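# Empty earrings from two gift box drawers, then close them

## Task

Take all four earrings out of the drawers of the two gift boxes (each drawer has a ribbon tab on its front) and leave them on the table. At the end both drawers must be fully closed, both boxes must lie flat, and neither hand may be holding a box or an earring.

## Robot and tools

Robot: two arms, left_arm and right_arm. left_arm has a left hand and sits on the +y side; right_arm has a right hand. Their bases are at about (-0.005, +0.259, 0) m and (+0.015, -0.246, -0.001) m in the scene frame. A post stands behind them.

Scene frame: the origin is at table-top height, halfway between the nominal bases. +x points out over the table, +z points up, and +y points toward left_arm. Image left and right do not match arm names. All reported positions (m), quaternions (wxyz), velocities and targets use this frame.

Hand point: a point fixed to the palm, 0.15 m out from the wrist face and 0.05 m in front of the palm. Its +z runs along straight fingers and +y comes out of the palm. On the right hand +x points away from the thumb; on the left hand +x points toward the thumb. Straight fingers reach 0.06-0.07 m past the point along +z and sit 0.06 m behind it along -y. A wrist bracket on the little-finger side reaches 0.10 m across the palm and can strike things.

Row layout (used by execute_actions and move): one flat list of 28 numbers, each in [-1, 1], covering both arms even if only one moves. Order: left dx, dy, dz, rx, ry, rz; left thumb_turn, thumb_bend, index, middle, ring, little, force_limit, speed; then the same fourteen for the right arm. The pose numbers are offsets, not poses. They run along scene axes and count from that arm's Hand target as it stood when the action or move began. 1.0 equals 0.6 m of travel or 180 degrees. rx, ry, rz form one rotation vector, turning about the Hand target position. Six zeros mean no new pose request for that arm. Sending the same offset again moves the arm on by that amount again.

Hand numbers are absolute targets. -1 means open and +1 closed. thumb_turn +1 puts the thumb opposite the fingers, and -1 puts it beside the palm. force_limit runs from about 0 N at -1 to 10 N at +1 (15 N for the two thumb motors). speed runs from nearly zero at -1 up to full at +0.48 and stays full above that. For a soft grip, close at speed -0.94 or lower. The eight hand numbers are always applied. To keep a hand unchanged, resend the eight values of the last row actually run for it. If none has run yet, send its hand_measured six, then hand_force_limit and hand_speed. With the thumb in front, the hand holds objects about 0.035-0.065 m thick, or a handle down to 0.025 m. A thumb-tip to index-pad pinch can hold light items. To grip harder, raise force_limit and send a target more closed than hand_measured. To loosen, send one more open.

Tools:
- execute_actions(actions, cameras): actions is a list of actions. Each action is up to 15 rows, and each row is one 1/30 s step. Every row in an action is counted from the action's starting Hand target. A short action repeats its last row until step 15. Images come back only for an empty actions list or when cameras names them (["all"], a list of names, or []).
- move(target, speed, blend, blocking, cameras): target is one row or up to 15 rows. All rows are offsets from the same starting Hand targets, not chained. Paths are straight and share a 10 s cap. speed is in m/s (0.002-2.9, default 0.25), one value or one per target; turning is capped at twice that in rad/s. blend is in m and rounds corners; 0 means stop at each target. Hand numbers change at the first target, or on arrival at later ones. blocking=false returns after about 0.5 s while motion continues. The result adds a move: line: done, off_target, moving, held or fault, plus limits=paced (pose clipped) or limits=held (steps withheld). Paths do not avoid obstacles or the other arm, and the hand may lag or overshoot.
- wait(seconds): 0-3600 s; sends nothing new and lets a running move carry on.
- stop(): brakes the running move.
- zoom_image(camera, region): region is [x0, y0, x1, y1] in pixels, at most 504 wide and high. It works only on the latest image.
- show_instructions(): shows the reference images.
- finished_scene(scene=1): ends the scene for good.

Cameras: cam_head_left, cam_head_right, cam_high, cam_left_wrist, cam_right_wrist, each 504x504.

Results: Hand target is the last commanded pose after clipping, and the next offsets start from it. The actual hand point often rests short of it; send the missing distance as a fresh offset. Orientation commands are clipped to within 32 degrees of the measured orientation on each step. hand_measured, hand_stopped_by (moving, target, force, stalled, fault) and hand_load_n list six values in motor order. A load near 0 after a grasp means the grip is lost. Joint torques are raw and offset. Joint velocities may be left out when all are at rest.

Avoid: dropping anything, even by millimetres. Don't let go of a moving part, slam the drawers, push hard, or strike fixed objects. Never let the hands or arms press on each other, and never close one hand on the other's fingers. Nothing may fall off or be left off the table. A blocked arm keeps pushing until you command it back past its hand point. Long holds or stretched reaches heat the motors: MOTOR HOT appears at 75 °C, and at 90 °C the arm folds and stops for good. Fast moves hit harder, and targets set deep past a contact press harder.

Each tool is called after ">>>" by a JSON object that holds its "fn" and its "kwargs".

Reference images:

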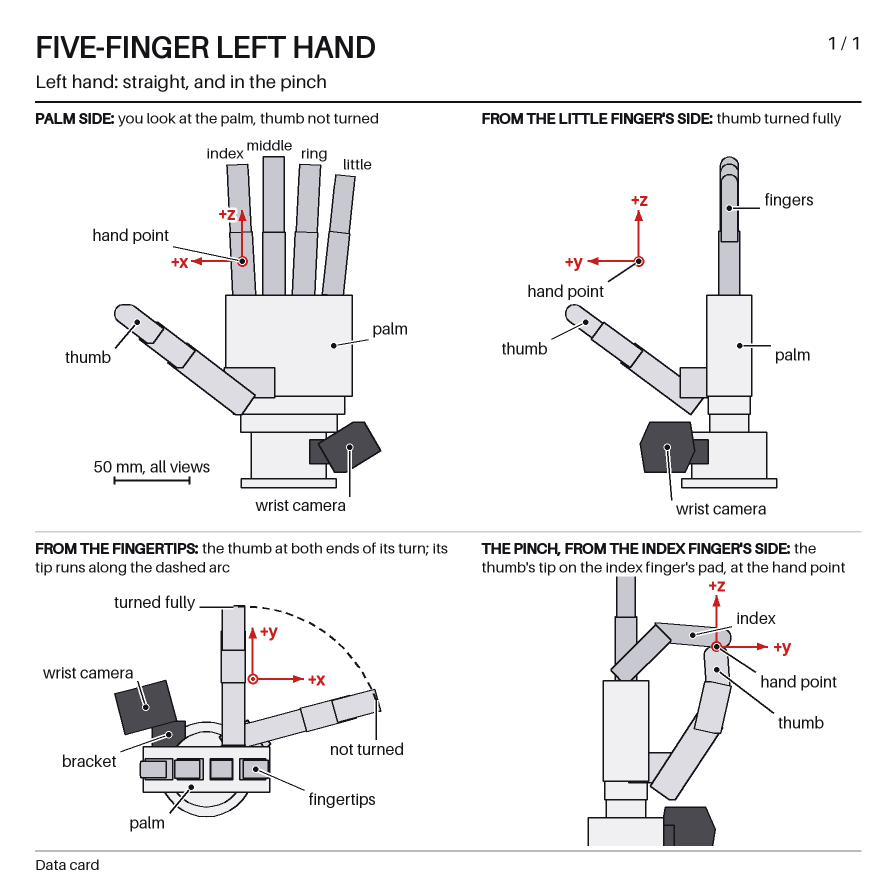

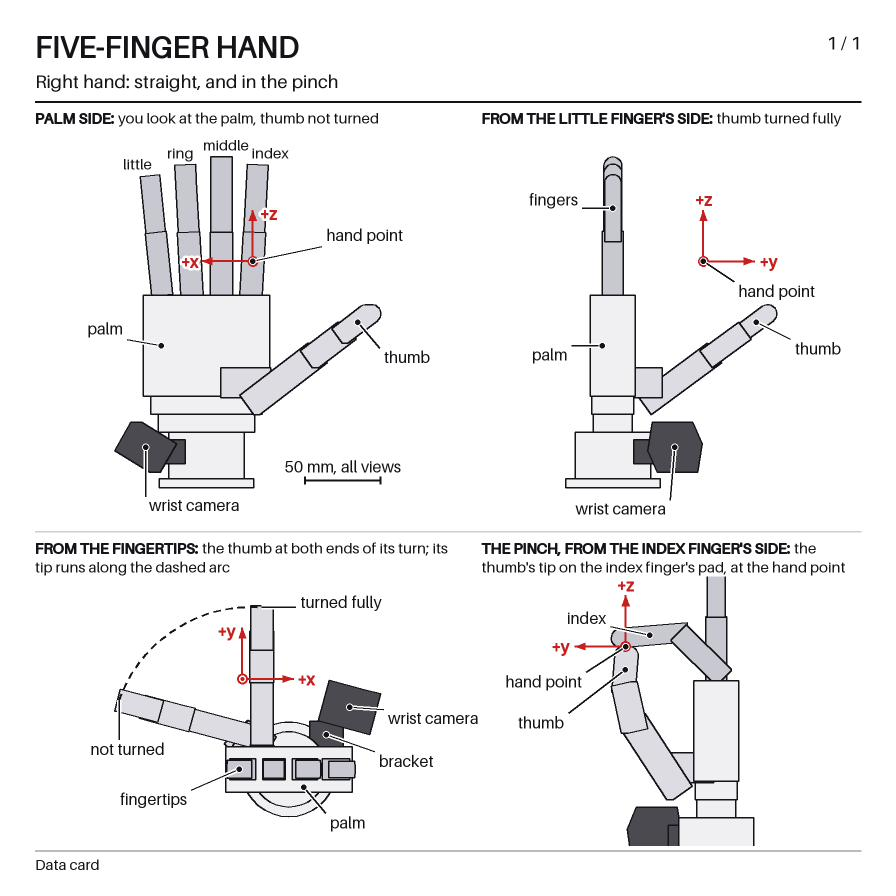

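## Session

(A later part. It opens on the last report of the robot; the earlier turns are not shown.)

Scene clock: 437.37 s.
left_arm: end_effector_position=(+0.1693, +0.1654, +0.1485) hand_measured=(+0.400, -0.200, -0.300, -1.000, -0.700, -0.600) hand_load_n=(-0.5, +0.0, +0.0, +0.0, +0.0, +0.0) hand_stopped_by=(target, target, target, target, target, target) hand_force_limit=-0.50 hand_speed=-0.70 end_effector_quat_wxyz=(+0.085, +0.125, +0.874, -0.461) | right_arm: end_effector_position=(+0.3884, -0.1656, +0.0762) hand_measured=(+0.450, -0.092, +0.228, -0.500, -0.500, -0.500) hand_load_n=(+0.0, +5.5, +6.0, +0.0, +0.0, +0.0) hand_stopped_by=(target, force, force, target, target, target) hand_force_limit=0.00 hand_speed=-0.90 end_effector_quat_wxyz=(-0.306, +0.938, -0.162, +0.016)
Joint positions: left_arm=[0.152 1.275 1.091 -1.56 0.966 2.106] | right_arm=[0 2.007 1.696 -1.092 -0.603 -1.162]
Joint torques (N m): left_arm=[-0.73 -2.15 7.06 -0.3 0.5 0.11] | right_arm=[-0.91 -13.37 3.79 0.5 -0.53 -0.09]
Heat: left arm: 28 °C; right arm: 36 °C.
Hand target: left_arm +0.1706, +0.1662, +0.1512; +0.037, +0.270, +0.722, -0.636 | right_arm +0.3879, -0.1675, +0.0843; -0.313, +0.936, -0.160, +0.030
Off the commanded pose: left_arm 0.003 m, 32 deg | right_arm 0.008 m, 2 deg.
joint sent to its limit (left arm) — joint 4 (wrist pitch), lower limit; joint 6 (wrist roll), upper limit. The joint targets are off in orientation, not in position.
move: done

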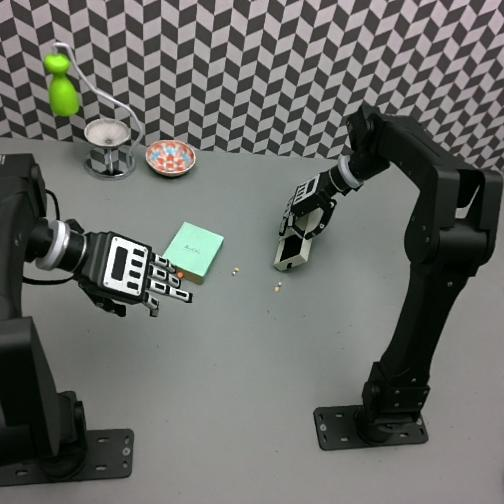

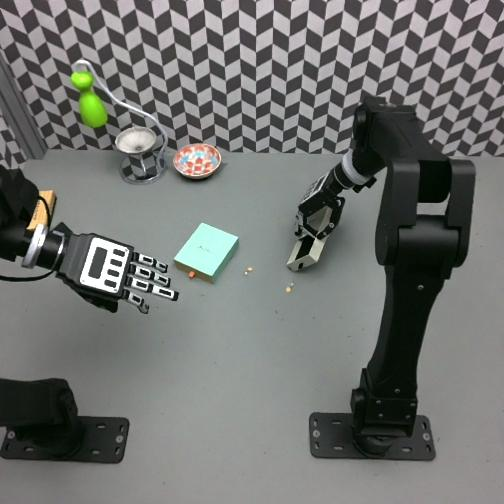

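>>> {"fn": "move", "kwargs": {"target": [[0,0,0,0,0,0,0.4,-0.2,-0.3,-1,-0.7,-0.6,-0.5,-0.7,0.0000,0.0,-0.0333,0.1034,-0.0376,0,0.45,0.12,0.35,-0.5,-0.5,-0.5,0.0,-0.9]], "speed": 0.05, "cameras": ["cam_head_left","cam_head_right"]}}

>>> {"fn": "zoom_image", "kwargs": {"camera": "cam_head_left", "region": [220, 180, 330, 290]}}

Scene clock: 442.67 s.
left_arm: end_effector_position=(+0.1693, +0.1654, +0.1485) hand_measured=(+0.400, -0.200, -0.300, -1.000, -0.700, -0.600) hand_load_n=(+0.0, +0.0, +0.0, -0.5, +0.0, +0.0) hand_stopped_by=(target, target, target, target, target, target) hand_force_limit=-0.50 hand_speed=-0.70 end_effector_quat_wxyz=(+0.085, +0.125, +0.874, -0.461) | right_arm: end_effector_position=(+0.3890, -0.1653, +0.0588) hand_measured=(+0.450, -0.092, +0.228, -0.500, -0.500, -0.500) hand_load_n=(+0.5, +5.5, +5.5, +0.0, +0.0, +0.0) hand_stopped_by=(target, force, force, target, target, target) hand_force_limit=0.00 hand_speed=-0.90 end_effector_quat_wxyz=(-0.466, +0.871, -0.147, +0.047)
Joint positions: left_arm=[0.152 1.275 1.091 -1.56 0.966 2.106] | right_arm=[-0.153 1.969 1.436 -0.852 -0.962 -1.28]
Joint torques (N m): left_arm=[-0.73 -2.11 7.04 -0.29 0.5 0.11] | right_arm=[-0.9 -12.21 3.66 0.43 -0.67 -0.1]
Heat: left arm: 28 °C; right arm: 37 °C.
Hand target: left_arm +0.1706, +0.1662, +0.1512; +0.037, +0.270, +0.722, -0.636 | right_arm +0.3879, -0.1676, +0.0642; -0.469, +0.869, -0.144, +0.059
Off the commanded pose: left_arm 0.003 m, 32 deg | right_arm 0.006 m, 1 deg.
joint sent to its limit (left arm) — joint 4 (wrist pitch), lower limit; joint 6 (wrist roll), upper limit. The joint targets are off in orientation, not in position.
move: done

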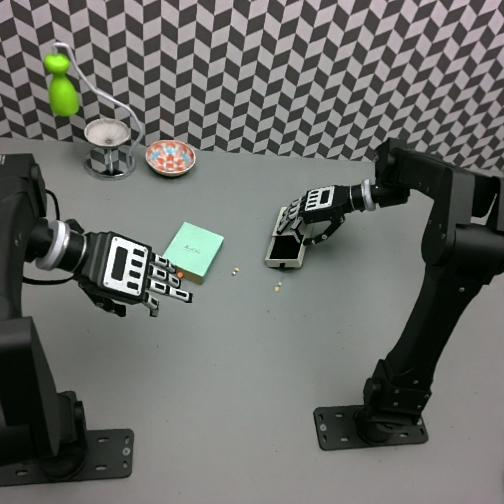

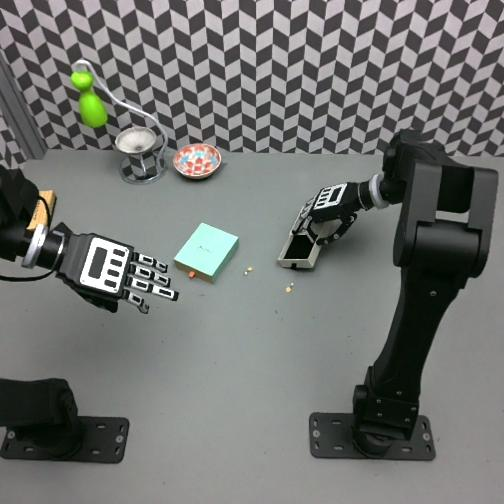

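Scaled by 4.582 from the camera's image (finer frame: 720x720).

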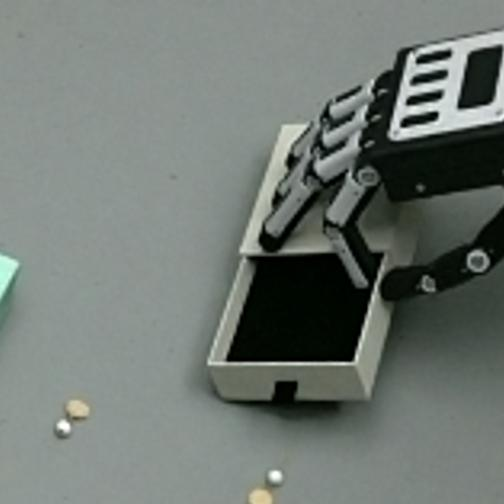

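>>> {"fn": "move", "kwargs": {"target": [[0,0,0,0,0,0,0.4,-0.2,-0.3,-1,-0.7,-0.6,-0.5,-0.7,0.0000,0.0,-0.0283,0.0992,-0.0361,0,0.45,0.12,0.35,-0.5,-0.5,-0.5,0.0,-0.9]], "speed": 0.05, "cameras": ["cam_head_left","cam_head_right"]}}

>>> {"fn": "zoom_image", "kwargs": {"camera": "cam_head_left", "region": [220, 180, 330, 290]}}

Scene clock: 447.20 s.
left_arm: end_effector_position=(+0.1693, +0.1654, +0.1485) hand_measured=(+0.400, -0.200, -0.300, -1.000, -0.700, -0.600) hand_load_n=(+0.0, +0.5, +0.0, +0.0, +0.0, +0.0) hand_stopped_by=(target, target, target, target, target, target) hand_force_limit=-0.50 hand_speed=-0.70 end_effector_quat_wxyz=(+0.085, +0.125, +0.874, -0.461) | right_arm: end_effector_position=(+0.3918, -0.1669, +0.0602) hand_measured=(+0.450, -0.092, +0.228, -0.500, -0.500, -0.500) hand_load_n=(+0.0, +5.5, +6.5, +0.0, +0.0, +0.0) hand_stopped_by=(target, force, force, target, target, target) hand_force_limit=0.00 hand_speed=-0.90 end_effector_quat_wxyz=(-0.598, +0.788, -0.112, +0.097)
Joint positions: left_arm=[0.152 1.275 1.091 -1.56 0.966 2.106] | right_arm=[-0.272 2.002 1.291 -0.705 -1.297 -1.43]
Joint torques (N m): left_arm=[-0.72 -2.17 7.06 -0.29 0.49 0.12] | right_arm=[-0.96 -6.78 3.58 0.38 -0.89 -0.09]
Heat: left arm: 28 °C; right arm: 37 °C.
Hand target: left_arm +0.1706, +0.1662, +0.1512; +0.037, +0.270, +0.722, -0.636 | right_arm +0.3879, -0.1676, +0.0473; -0.606, +0.781, -0.124, +0.085
Off the commanded pose: left_arm 0.003 m, 32 deg; orientation clipped | right_arm 0.014 m, 2 deg.
joint sent to its limit (left arm) — joint 4 (wrist pitch), lower limit; joint 6 (wrist roll), upper limit. The joint targets are off in orientation, not in position.
move: off_target (right_arm); limits=paced

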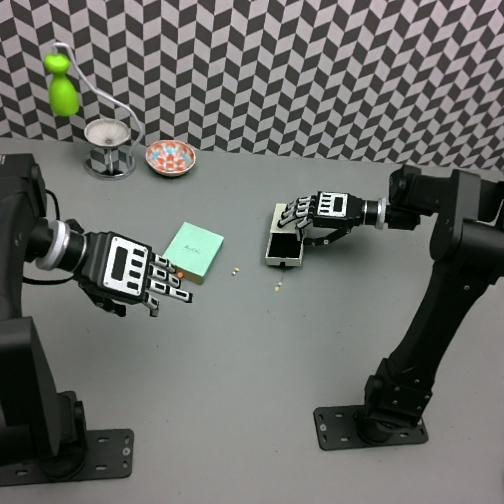

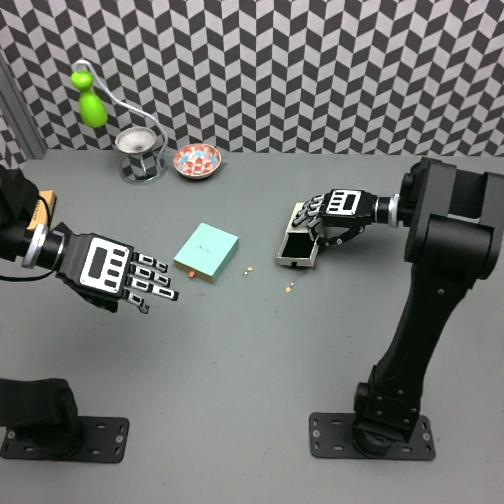

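Scaled by 4.582 from the camera's image (finer frame: 720x720).

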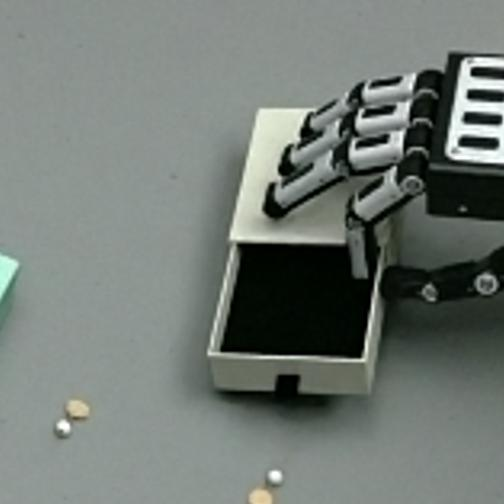

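>>> {"fn": "move", "kwargs": {"target": [[0,0,0,0,0,0,0.4,-0.2,-0.3,-1,-0.7,-0.6,-0.5,-0.7,-0.003,0.0,-0.0133,0.0522,-0.019,0,0.45,0.12,0.35,-0.5,-0.5,-0.5,0.0,-0.9]], "speed": 0.03, "cameras": ["cam_head_left"]}}

>>> {"fn": "zoom_image", "kwargs": {"camera": "cam_head_left", "region": [220, 180, 330, 290]}}

Scene clock: 451.77 s.
left_arm: end_effector_position=(+0.1693, +0.1654, +0.1485) hand_measured=(+0.400, -0.200, -0.300, -1.000, -0.700, -0.600) hand_load_n=(+0.0, +0.0, +0.0, +0.0, +0.0, +0.0) hand_stopped_by=(target, target, target, target, target, target) hand_force_limit=-0.50 hand_speed=-0.70 end_effector_quat_wxyz=(+0.085, +0.125, +0.874, -0.461) | right_arm: end_effector_position=(+0.3921, -0.1671, +0.0499) hand_measured=(+0.450, -0.092, +0.228, -0.500, -0.500, -0.500) hand_load_n=(+0.0, +5.0, +6.5, +0.0, +0.0, +0.0) hand_stopped_by=(target, force, force, target, target, target) hand_force_limit=0.00 hand_speed=-0.90 end_effector_quat_wxyz=(-0.661, +0.735, -0.095, +0.117)
Joint positions: left_arm=[0.152 1.275 1.091 -1.56 0.966 2.106] | right_arm=[-0.316 2.107 1.275 -0.734 -1.471 -1.612]
Joint torques (N m): left_arm=[-0.73 -2.13 7.04 -0.3 0.5 0.12] | right_arm=[-0.96 -7.02 3.52 -0.02 -0.96 -0.11]
Heat: left arm: 28 °C; right arm: 36 °C.
Hand target: left_arm +0.1706, +0.1662, +0.1512; +0.037, +0.270, +0.722, -0.636 | right_arm +0.3860, -0.1676, +0.0393; -0.671, +0.726, -0.113, +0.098
Off the commanded pose: left_arm 0.003 m, 32 deg | right_arm 0.012 m, 3 deg.
joint sent to its limit (left arm) — joint 4 (wrist pitch), lower limit; joint 6 (wrist roll), upper limit. The joint targets are off in orientation, not in position.
move: off_target (right_arm)

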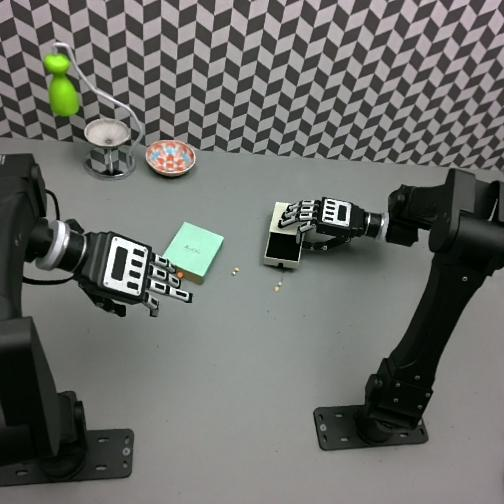

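Scaled by 4.582 from the camera's image (finer frame: 720x720).

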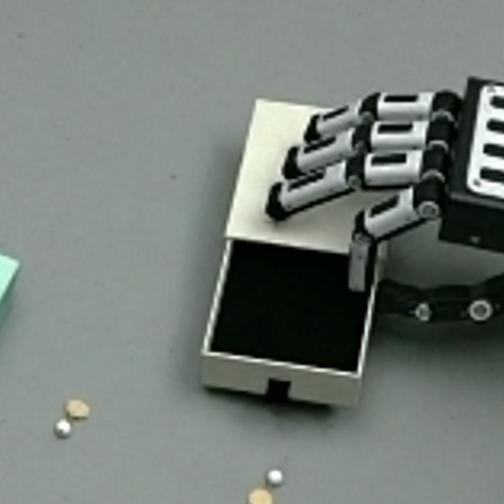

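>>> {"fn": "move", "kwargs": {"target": [[0,0,0,0,0,0,0.4,-0.2,-0.3,-1,-0.7,-0.6,-0.5,-0.7,-0.003,0.003,-0.0167,0.0261,-0.0095,0,0.45,0.12,0.35,-0.5,-0.5,-0.5,0.0,-0.9]], "speed": 0.03, "cameras": ["cam_head_left"]}}

>>> {"fn": "zoom_image", "kwargs": {"camera": "cam_head_left", "region": [220, 180, 330, 290]}}

Scene clock: 454.60 s.
left_arm: end_effector_position=(+0.1693, +0.1654, +0.1485) hand_measured=(+0.400, -0.200, -0.300, -1.000, -0.700, -0.600) hand_load_n=(+0.0, +0.0, +0.0, +0.0, +0.0, +0.0) hand_stopped_by=(target, target, target, target, target, target) hand_force_limit=-0.50 hand_speed=-0.70 end_effector_quat_wxyz=(+0.085, +0.125, +0.874, -0.461) | right_arm: end_effector_position=(+0.3915, -0.1656, +0.0400) hand_measured=(+0.450, -0.092, +0.228, -0.500, -0.500, -0.500) hand_load_n=(+0.0, +5.0, +6.5, +0.0, +0.0, +0.0) hand_stopped_by=(target, force, force, target, target, target) hand_force_limit=0.00 hand_speed=-0.90 end_effector_quat_wxyz=(+0.688, -0.708, +0.092, -0.129)
Joint positions: left_arm=[0.152 1.275 1.091 -1.56 0.966 2.106] | right_arm=[-0.329 2.174 1.266 -0.755 -1.55 -1.718]
Joint torques (N m): left_arm=[-0.73 -2.11 7.06 -0.3 0.51 0.11] | right_arm=[-0.92 -7.16 2.88 -0.14 -0.99 -0.11]
Heat: left arm: 28 °C; right arm: 35 °C.
Hand target: left_arm +0.1706, +0.1662, +0.1512; +0.037, +0.270, +0.722, -0.636 | right_arm +0.3843, -0.1658, +0.0292; +0.702, -0.697, +0.107, -0.104
Off the commanded pose: left_arm 0.003 m, 32 deg | right_arm 0.013 m, 4 deg.
joint sent to its limit (left arm) — joint 4 (wrist pitch), lower limit; joint 6 (wrist roll), upper limit. The joint targets are off in orientation, not in position.
move: off_target (right_arm)

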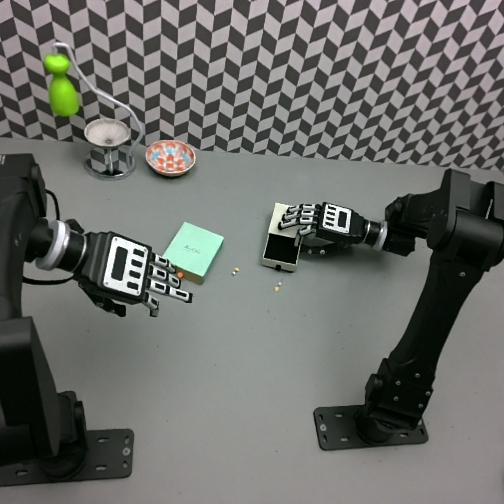

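Scaled by 4.582 from the camera's image (finer frame: 720x720).

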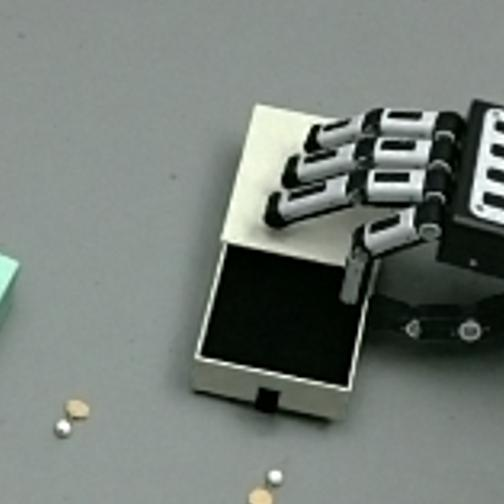

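>>> {"fn": "move", "kwargs": {"target": [[0,0,0,0,0,0,0.4,-0.2,-0.3,-1,-0.7,-0.6,-0.5,-0.7,0.004,0.003,-0.0133,0,0,0,0.45,0.12,0.35,-0.5,-0.5,-0.5,0.0,-0.9]], "speed": 0.03, "cameras": ["cam_head_left","cam_high"]}}

>>> {"fn": "zoom_image", "kwargs": {"camera": "cam_head_left", "region": [220, 180, 330, 290]}}

>>> {"fn": "zoom_image", "kwargs": {"camera": "cam_high", "region": [120, 130, 250, 260]}}

Scene clock: 456.50 s.
left_arm: end_effector_position=(+0.1693, +0.1654, +0.1485) hand_measured=(+0.400, -0.200, -0.300, -1.000, -0.700, -0.600) hand_load_n=(+0.0, -0.5, +0.0, +0.0, +0.0, +0.0) hand_stopped_by=(target, target, target, target, target, target) hand_force_limit=-0.50 hand_speed=-0.70 end_effector_quat_wxyz=(+0.085, +0.125, +0.874, -0.461) | right_arm: end_effector_position=(+0.3898, -0.1646, +0.0313) hand_measured=(+0.450, -0.092, +0.228, -0.500, -0.500, -0.500) hand_load_n=(+0.0, +5.0, +6.0, +0.0, +0.0, +0.0) hand_stopped_by=(target, force, force, target, target, target) hand_force_limit=0.00 hand_speed=-0.90 end_effector_quat_wxyz=(+0.691, -0.705, +0.100, -0.121)
Joint positions: left_arm=[0.152 1.275 1.091 -1.56 0.966 2.106] | right_arm=[-0.329 2.204 1.266 -0.755 -1.556 -1.726]
Joint torques (N m): left_arm=[-0.72 -2.14 7.02 -0.28 0.5 0.12] | right_arm=[-0.35 -7.2 3.7 -0.06 -0.95 -0.1]
Heat: left arm: 28 °C; right arm: 35 °C.
Hand target: left_arm +0.1706, +0.1662, +0.1512; +0.037, +0.270, +0.722, -0.636 | right_arm +0.3867, -0.1640, +0.0213; +0.702, -0.697, +0.107, -0.104
Off the commanded pose: left_arm 0.003 m, 32 deg | right_arm 0.011 m, 3 deg.
joint sent to its limit (left arm) — joint 4 (wrist pitch), lower limit; joint 6 (wrist roll), upper limit. The joint targets are off in orientation, not in position.
joint at its limit (right arm) — joint 5 (wrist yaw), lower limit.
move: off_target (right_arm)

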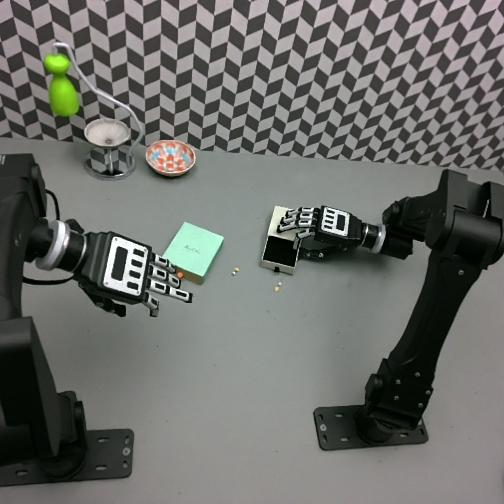

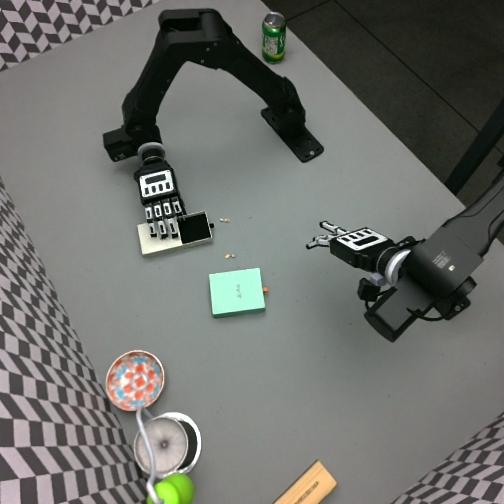

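Scaled by 4.582 from the camera's image (finer frame: 720x720).

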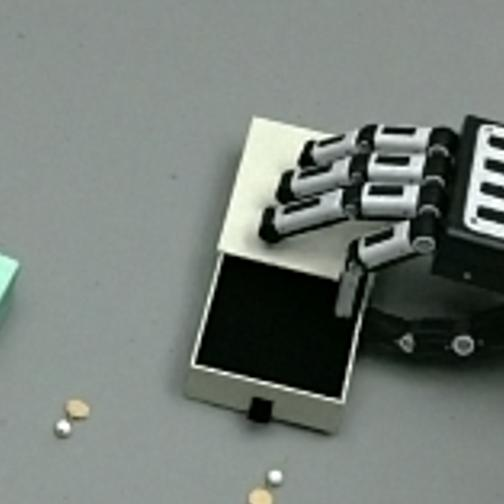

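Scaled by 3.877 from the camera's image (finer frame: 720x720).

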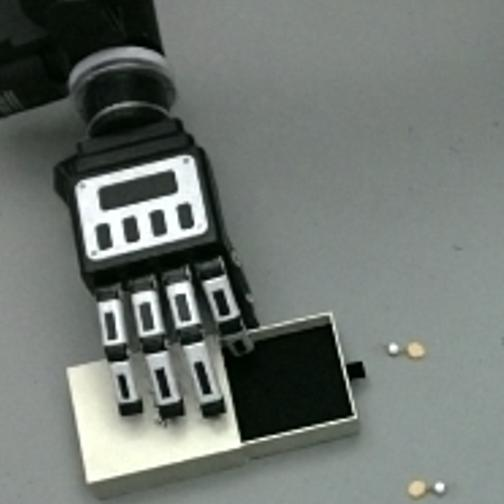

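>>> {"fn": "move", "kwargs": {"target": [[0,0,0,0,0,0,0.4,-0.2,-0.3,-1,-0.7,-0.6,-0.5,-0.7,0.006,0.001,-0.011,0,0,0,0.45,0.12,0.35,-0.5,-0.5,-0.5,0.0,-0.9]], "speed": 0.02, "cameras": ["cam_head_left","cam_right_wrist"]}}

>>> {"fn": "zoom_image", "kwargs": {"camera": "cam_head_left", "region": [220, 180, 330, 290]}}

Scene clock: 457.87 s.
left_arm: end_effector_position=(+0.1693, +0.1654, +0.1485) hand_measured=(+0.400, -0.200, -0.300, -1.000, -0.700, -0.600) hand_load_n=(+0.0, +0.0, +0.0, +0.0, +0.0, +0.0) hand_stopped_by=(target, target, target, target, target, target) hand_force_limit=-0.50 hand_speed=-0.70 end_effector_quat_wxyz=(+0.085, +0.125, +0.874, -0.461) | right_arm: end_effector_position=(+0.3884, -0.1632, +0.0261) hand_measured=(+0.450, -0.092, +0.228, -0.500, -0.500, -0.500) hand_load_n=(+0.0, +5.5, +5.5, +0.0, +0.0, +0.0) hand_stopped_by=(target, force, force, target, target, target) hand_force_limit=0.00 hand_speed=-0.90 end_effector_quat_wxyz=(+0.698, -0.699, +0.109, -0.114)
Joint positions: left_arm=[0.152 1.275 1.091 -1.56 0.966 2.106] | right_arm=[-0.329 2.23 1.266 -0.755 -1.57 -1.727]
Joint torques (N m): left_arm=[-0.73 -2.13 7.06 -0.29 0.5 0.12] | right_arm=[0.02 -7.06 4.83 0.08 -0.8 -0.07]
Heat: left arm: 28 °C; right arm: 35 °C.
Hand target: left_arm +0.1706, +0.1662, +0.1512; +0.037, +0.270, +0.722, -0.636 | right_arm +0.3903, -0.1634, +0.0147; +0.702, -0.697, +0.107, -0.104
Off the commanded pose: left_arm 0.003 m, 32 deg | right_arm 0.012 m, 1 deg.
joint sent to its limit (left arm) — joint 4 (wrist pitch), lower limit; joint 6 (wrist roll), upper limit. The joint targets are off in orientation, not in position.
joint at its limit (right arm) — joint 5 (wrist yaw), lower limit.
move: off_target (right_arm)
cam_right_wrist: T_world_to_cam=[[0.30259, -0.08963, -0.9489, -0.11052], [-0.93717, -0.20939, -0.27907, 0.34131], [-0.17367, 0.97372, -0.14736, 0.34675]] pos_world=[0.41353, -0.27608, 0.04147]

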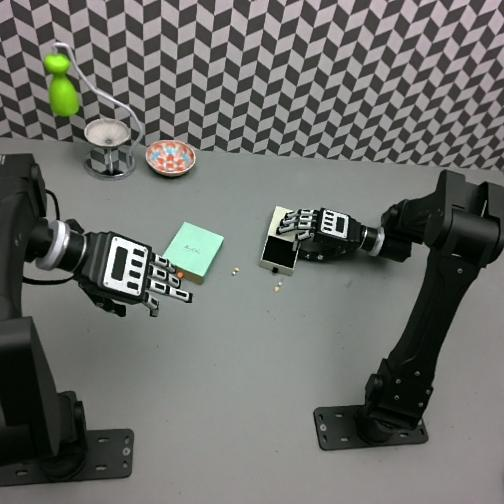

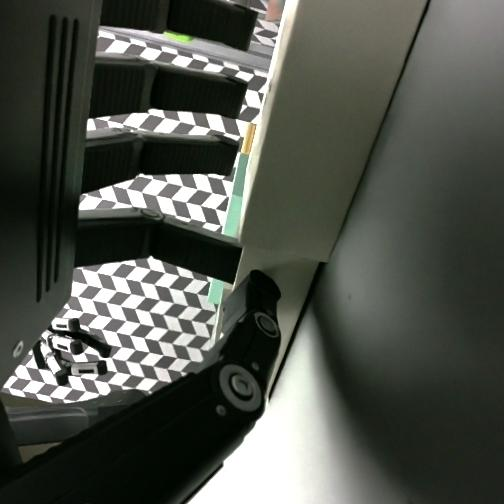

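Scaled by 4.582 from the camera's image (finer frame: 720x720).

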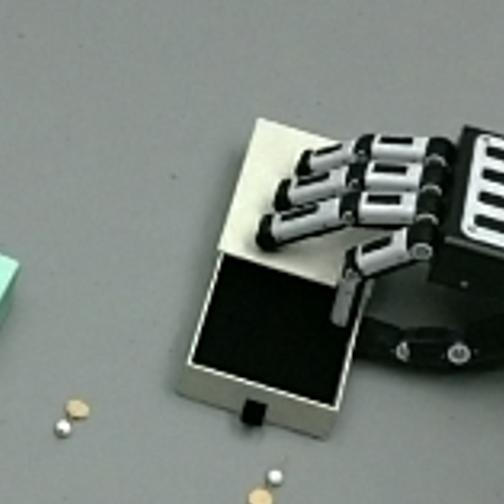

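>>> {"fn": "move", "kwargs": {"target": [[0,0,0,0,0,0,0.4,-0.2,-0.3,-1,-0.7,-0.6,-0.5,-0.7,0,0,0,0,0,0,0.45,-0.25,-0.1,-0.5,-0.5,-0.5,0.0,-0.8]], "speed": 0.02, "cameras": ["cam_head_left","cam_head_right"]}}

>>> {"fn": "zoom_image", "kwargs": {"camera": "cam_head_left", "region": [220, 180, 330, 290]}}

Scene clock: 459.43 s.
left_arm: end_effector_position=(+0.1693, +0.1654, +0.1485) hand_measured=(+0.400, -0.200, -0.300, -1.000, -0.700, -0.600) hand_load_n=(+0.0, +0.0, +0.0, +0.0, +0.0, +0.0) hand_stopped_by=(target, target, target, target, target, target) hand_force_limit=-0.50 hand_speed=-0.70 end_effector_quat_wxyz=(+0.085, +0.125, +0.874, -0.461) | right_arm: end_effector_position=(+0.3890, -0.1634, +0.0260) hand_measured=(+0.450, -0.250, -0.100, -0.500, -0.500, -0.500) hand_load_n=(+0.0, +0.0, +0.0, +0.0, +0.0, +0.0) hand_stopped_by=(target, target, target, target, target, target) hand_force_limit=0.00 hand_speed=-0.80 end_effector_quat_wxyz=(+0.697, -0.699, +0.107, -0.116)
Joint positions: left_arm=[0.152 1.275 1.091 -1.56 0.966 2.106] | right_arm=[-0.329 2.23 1.266 -0.75 -1.57 -1.727]
Joint torques (N m): left_arm=[-0.76 -2.14 7.05 -0.3 0.51 0.11] | right_arm=[0.05 -7.1 4.77 0.09 -0.78 -0.05]
Heat: left arm: 28 °C; right arm: 34 °C.
Hand target: left_arm +0.1706, +0.1662, +0.1512; +0.037, +0.270, +0.722, -0.636 | right_arm +0.3903, -0.1634, +0.0146; +0.702, -0.697, +0.107, -0.104
Off the commanded pose: left_arm 0.003 m, 32 deg | right_arm 0.011 m, 1 deg.
joint sent to its limit (left arm) — joint 4 (wrist pitch), lower limit; joint 6 (wrist roll), upper limit. The joint targets are off in orientation, not in position.
joint at its limit (right arm) — joint 5 (wrist yaw), lower limit.
move: done

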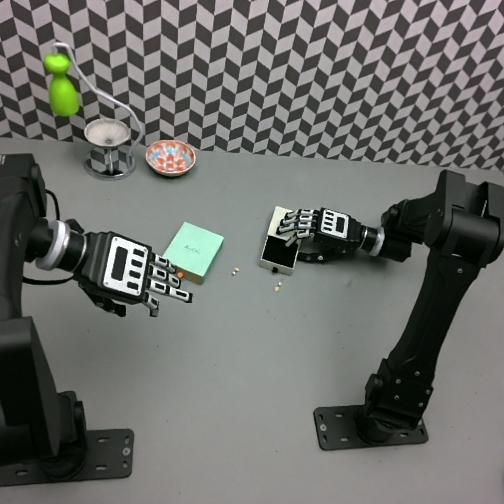

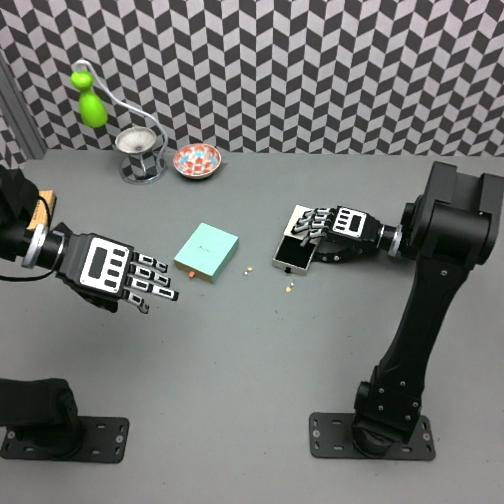

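Scaled by 4.582 from the camera's image (finer frame: 720x720).

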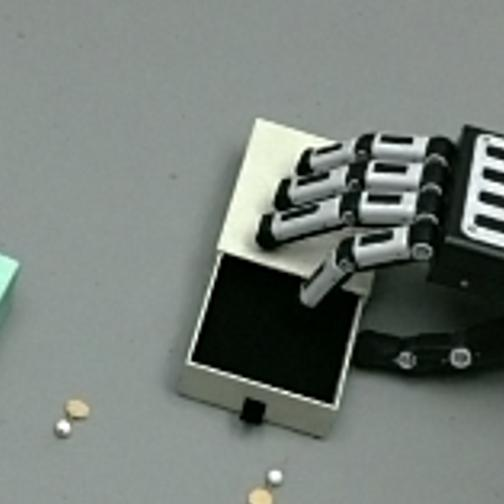

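>>> {"fn": "move", "kwargs": {"target": [[0,0,0,0,0,0,0.4,-0.2,-0.3,-1,-0.7,-0.6,-0.5,-0.7,0,0,0,0,0,0,0.45,-0.25,-0.9,-0.5,-0.5,-0.5,-0.6,-0.6],[0,0,0,0,0,0,0.4,-0.2,-0.3,-1,-0.7,-0.6,-0.5,-0.7,0,0,0,0,0,0,0.45,-0.25,-0.9,-0.2,-0.2,-0.5,-0.6,-0.9]], "speed": 0.02, "cameras": ["cam_head_left","cam_head_right","cam_high","cam_right_wrist"]}}

>>> {"fn": "zoom_image", "kwargs": {"camera": "cam_high", "region": [120, 150, 250, 280]}}

Scene clock: 470.67 s.
left_arm: end_effector_position=(+0.1693, +0.1654, +0.1485) hand_measured=(+0.400, -0.200, -0.300, -1.000, -0.700, -0.600) hand_load_n=(+0.0, +0.0, +0.0, +0.0, +0.0, +0.0) hand_stopped_by=(target, target, target, target, target, target) hand_force_limit=-0.50 hand_speed=-0.70 end_effector_quat_wxyz=(+0.085, +0.125, +0.874, -0.461) | right_arm: end_effector_position=(+0.3900, -0.1633, +0.0273) hand_measured=(+0.450, -0.250, -0.900, -0.344, -0.288, -0.500) hand_load_n=(+0.0, +0.0, +0.0, +0.0, +2.5, +0.0) hand_stopped_by=(target, target, target, force, force, target) hand_force_limit=-0.60 hand_speed=-0.90 end_effector_quat_wxyz=(+0.699, -0.697, +0.106, -0.118)
Joint positions: left_arm=[0.152 1.275 1.091 -1.56 0.966 2.106] | right_arm=[-0.329 2.23 1.268 -0.749 -1.576 -1.727]
Joint torques (N m): left_arm=[-0.72 -2.17 7.05 -0.29 0.5 0.11] | right_arm=[0.03 -7.21 4.52 0.07 -0.72 -0.02]
Heat: left arm: 28 °C; right arm: 33 °C.
Hand target: left_arm +0.1706, +0.1662, +0.1512; +0.037, +0.270, +0.722, -0.636 | right_arm +0.3902, -0.1634, +0.0147; +0.702, -0.697, +0.107, -0.104
Off the commanded pose: left_arm 0.003 m, 32 deg | right_arm 0.013 m, 2 deg.
joint read past its limit (right arm) — joint 5 (wrist yaw), lower limit.
joint sent to its limit (left arm) — joint 4 (wrist pitch), lower limit; joint 6 (wrist roll), upper limit. The joint targets are off in orientation, not in position.
joint at its limit (right arm) — joint 5 (wrist yaw), lower limit.
move: done; target 2's new numbers were sent with right_arm's hand 0.011 m and 2 deg from that target
cam_right_wrist: T_world_to_cam=[[0.31179, -0.08727, -0.94614, -0.11331], [-0.93455, -0.20788, -0.28879, 0.3426], [-0.17148, 0.97425, -0.14637, 0.34653]] pos_world=[0.41493, -0.27627, 0.04246]

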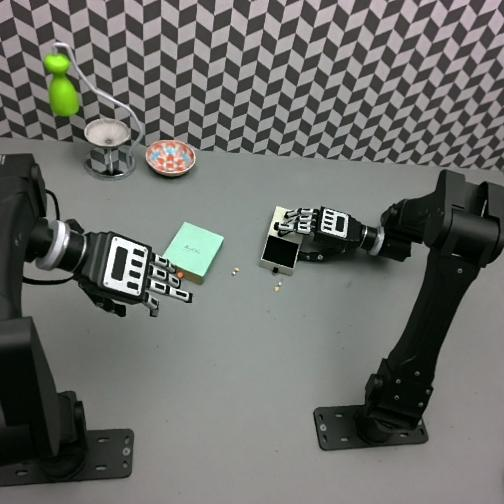

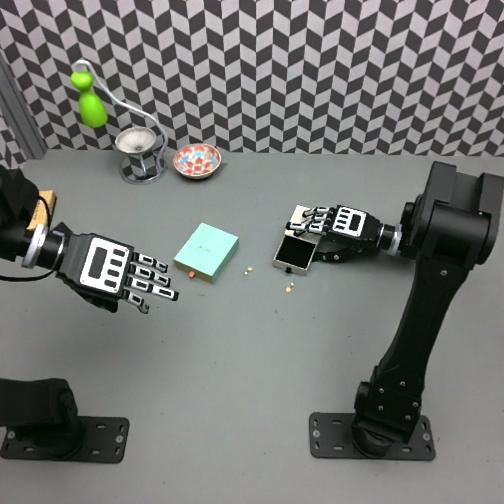

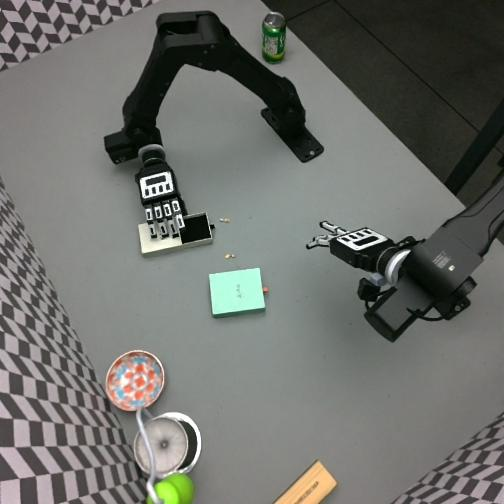

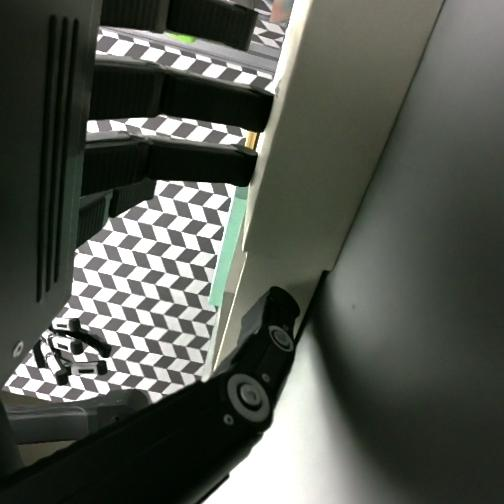

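Scaled by 3.877 from the camera's image (finer frame: 720x720).

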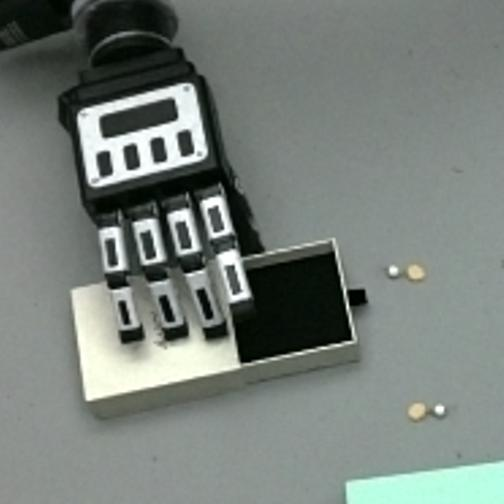

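>>> {"fn": "move", "kwargs": {"target": [0.149,-0.427,-0.0353,-0.0691,0.1270,0.5006,-1,-0.8,-0.01,-0.01,-0.01,-0.01,0.0,-0.3,0,0,0,0,0,0,0.45,-0.25,-0.9,-0.2,-0.2,-0.5,-0.6,-0.9], "speed": 0.25, "cameras": ["cam_head_left","cam_head_right","cam_high","cam_left_wrist"]}}

Scene clock: 476.93 s.
left_arm: end_effector_position=(+0.2593, -0.0822, +0.1260) hand_measured=(-1.000, -0.800, -0.010, -0.010, -0.010, -0.010) hand_load_n=(+0.0, -0.5, +0.0, +0.0, +0.0, +0.0) hand_stopped_by=(target, target, target, target, target, target) hand_force_limit=0.00 hand_speed=-0.30 end_effector_quat_wxyz=(+0.371, -0.437, +0.633, -0.520) | right_arm: end_effector_position=(+0.3900, -0.1633, +0.0273) hand_measured=(+0.450, -0.250, -0.900, -0.344, -0.288, -0.500) hand_load_n=(+0.0, +0.0, +0.0, +0.0, +2.5, +0.0) hand_stopped_by=(target, target, target, force, force, target) hand_force_limit=-0.60 hand_speed=-0.90 end_effector_quat_wxyz=(+0.699, -0.697, +0.106, -0.118)
Joint positions: left_arm=[-1.186 1.465 0.636 0.56 -0.812 -0.184] | right_arm=[-0.329 2.23 1.268 -0.749 -1.576 -1.727]
Joint velocities: left_arm=[0.012 0.007 -0.007 0.007 -0.007 -0.154] | right_arm=[within noise]
Joint torques (N m): left_arm=[-0.73 -4.4 7.91 1.4 -0.28 -0.02] | right_arm=[0.03 -7.13 4.57 0.07 -0.73 -0.02]
Heat: left arm: 28 °C; right arm: 32 °C.
Hand target: left_arm +0.2600, -0.0900, +0.1300; +0.369, -0.439, +0.628, -0.527 | right_arm +0.3902, -0.1634, +0.0147; +0.702, -0.697, +0.107, -0.104
Off the commanded pose: left_arm 0.009 m, 1 deg | right_arm 0.013 m, 2 deg.
joint read past its limit (right arm) — joint 5 (wrist yaw), lower limit.
joint at its limit (right arm) — joint 5 (wrist yaw), lower limit.
move: done
cam_left_wrist: T_world_to_cam=[[0.03116, -0.37972, 0.92458, -0.15614], [-0.76682, -0.60241, -0.22156, 0.18642], [0.6411, -0.70208, -0.30995, -0.0696]] pos_world=[0.19243, 0.00415, 0.16409]

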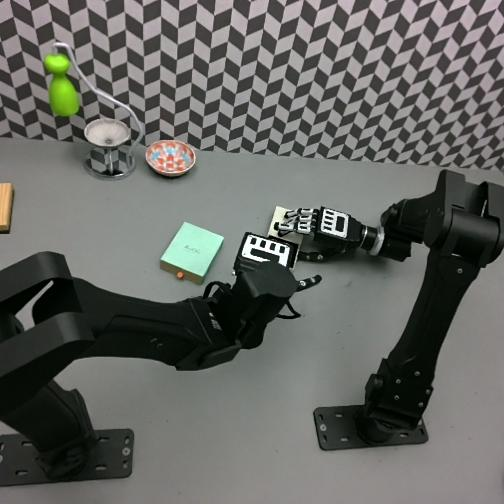

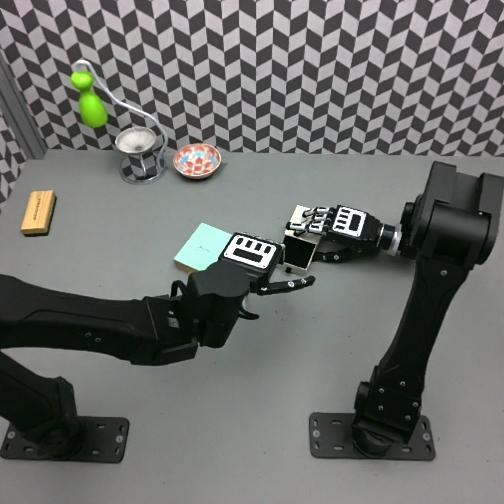

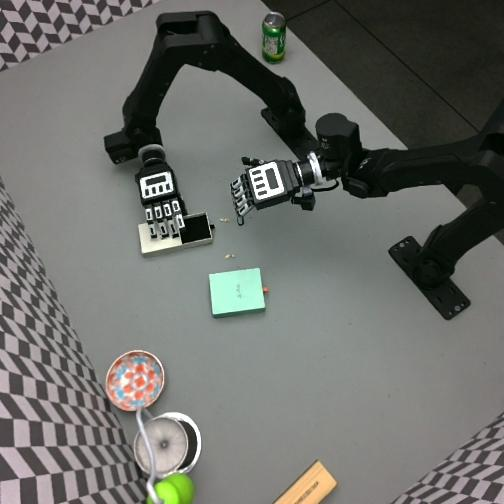

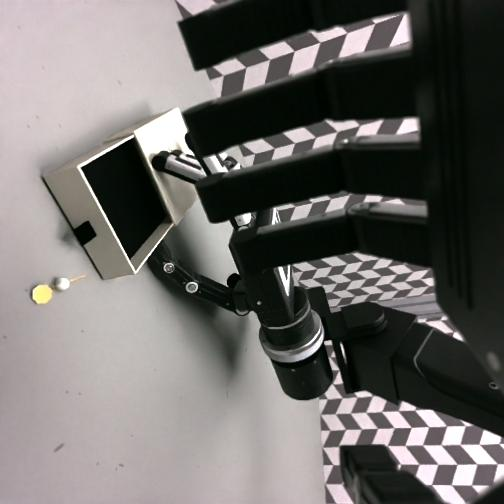

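>>> {"fn": "zoom_image", "kwargs": {"camera": "cam_left_wrist", "region": [20, 90, 220, 290]}}

Scaled by 2.520 from the camera's image (finer frame: 720x720).

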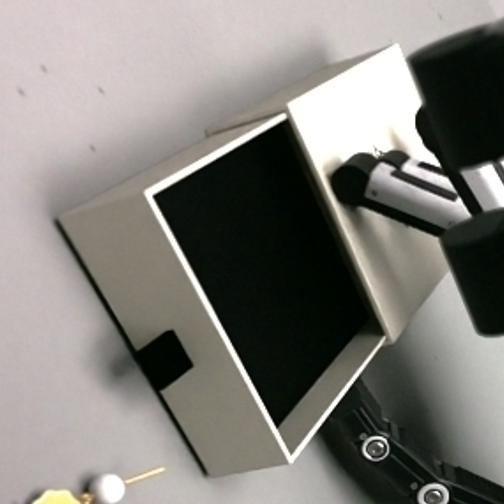

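>>> {"fn": "move", "kwargs": {"target": [0.062,-0.075,-0.108,0,0,0,-1,-0.8,-0.01,-0.01,-0.01,-0.01,0.0,-0.3,0,0,0,0,0,0,0.45,-0.25,-0.9,-0.2,-0.2,-0.5,-0.6,-0.9], "speed": 0.1, "cameras": ["cam_head_left","cam_head_right","cam_high","cam_left_wrist"]}}

>>> {"fn": "zoom_image", "kwargs": {"camera": "cam_left_wrist", "region": [20, 90, 270, 340]}}

>>> {"fn": "zoom_image", "kwargs": {"camera": "cam_high", "region": [150, 150, 280, 280]}}

Scene clock: 481.83 s.
left_arm: end_effector_position=(+0.2921, -0.1316, +0.0684) hand_measured=(-1.000, -0.800, -0.010, -0.010, -0.010, -0.010) hand_load_n=(+0.0, +0.0, +0.0, +0.0, +0.0, +0.0) hand_stopped_by=(target, target, target, target, target, target) hand_force_limit=0.00 hand_speed=-0.30 end_effector_quat_wxyz=(+0.368, -0.440, +0.628, -0.527) | right_arm: end_effector_position=(+0.3900, -0.1633, +0.0273) hand_measured=(+0.450, -0.250, -0.900, -0.344, -0.288, -0.500) hand_load_n=(+0.0, +0.0, +0.0, +0.0, +2.5, +0.0) hand_stopped_by=(target, target, target, force, force, target) hand_force_limit=-0.60 hand_speed=-0.90 end_effector_quat_wxyz=(+0.699, -0.697, +0.106, -0.118)
Joint positions: left_arm=[-1.15 1.858 0.751 0.86 -0.775 -0.176] | right_arm=[-0.329 2.23 1.268 -0.749 -1.576 -1.727]
Joint torques (N m): left_arm=[0.7 -6.8 6.71 1.4 -0.1 0.08] | right_arm=[0.05 -7.16 4.56 0.07 -0.73 -0.02]
Heat: left arm: 29 °C; right arm: 32 °C.
Hand target: left_arm +0.2972, -0.1350, +0.0652; +0.369, -0.439, +0.628, -0.527 | right_arm +0.3902, -0.1634, +0.0147; +0.702, -0.697, +0.107, -0.104
Off the commanded pose: left_arm 0.007 m, 0 deg | right_arm 0.013 m, 2 deg.
joint read past its limit (right arm) — joint 5 (wrist yaw), lower limit.
joint at its limit (right arm) — joint 5 (wrist yaw), lower limit.
move: done
cam_left_wrist: T_world_to_cam=[[0.02766, -0.36336, 0.93124, -0.12], [-0.76644, -0.60576, -0.2136, 0.16804], [0.64172, -0.70783, -0.29525, -0.1451]] pos_world=[0.22523, -0.04452, 0.1048]

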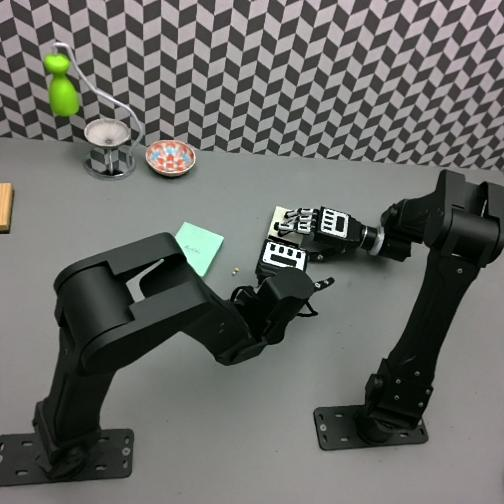

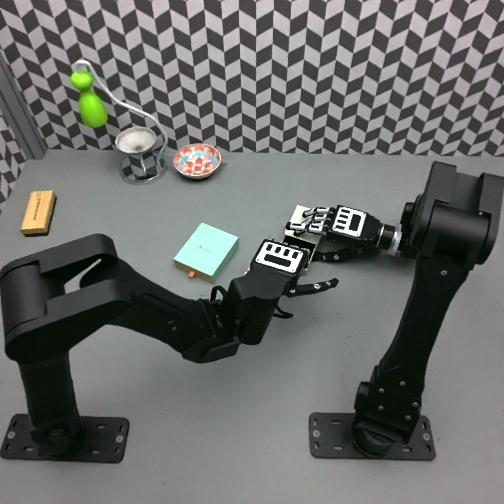

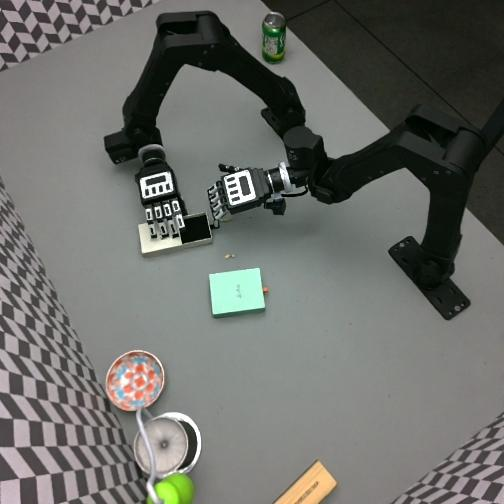

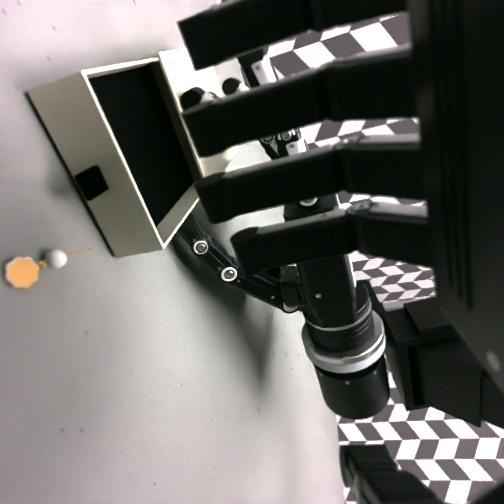

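Scaled by 2.016 from the camera's image (finer frame: 720x720).

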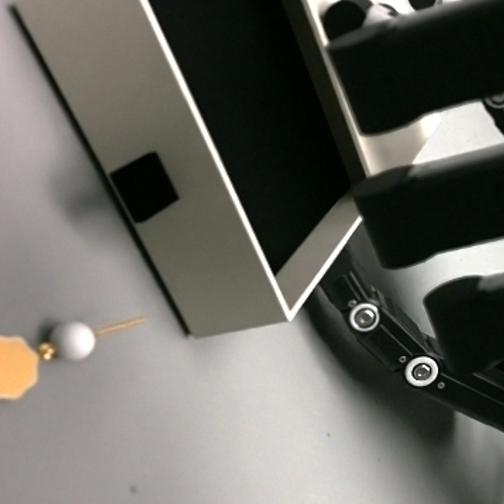

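Scaled by 3.877 from the camera's image (finer frame: 720x720).

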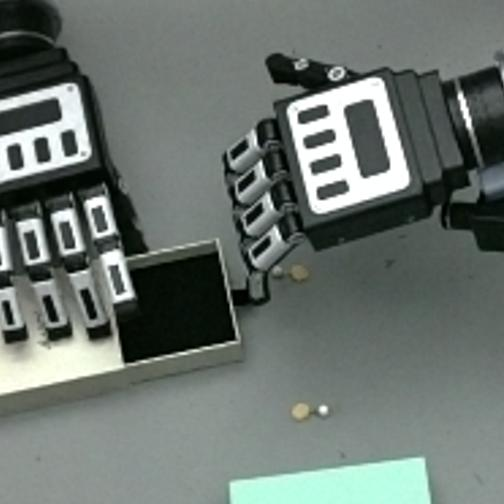

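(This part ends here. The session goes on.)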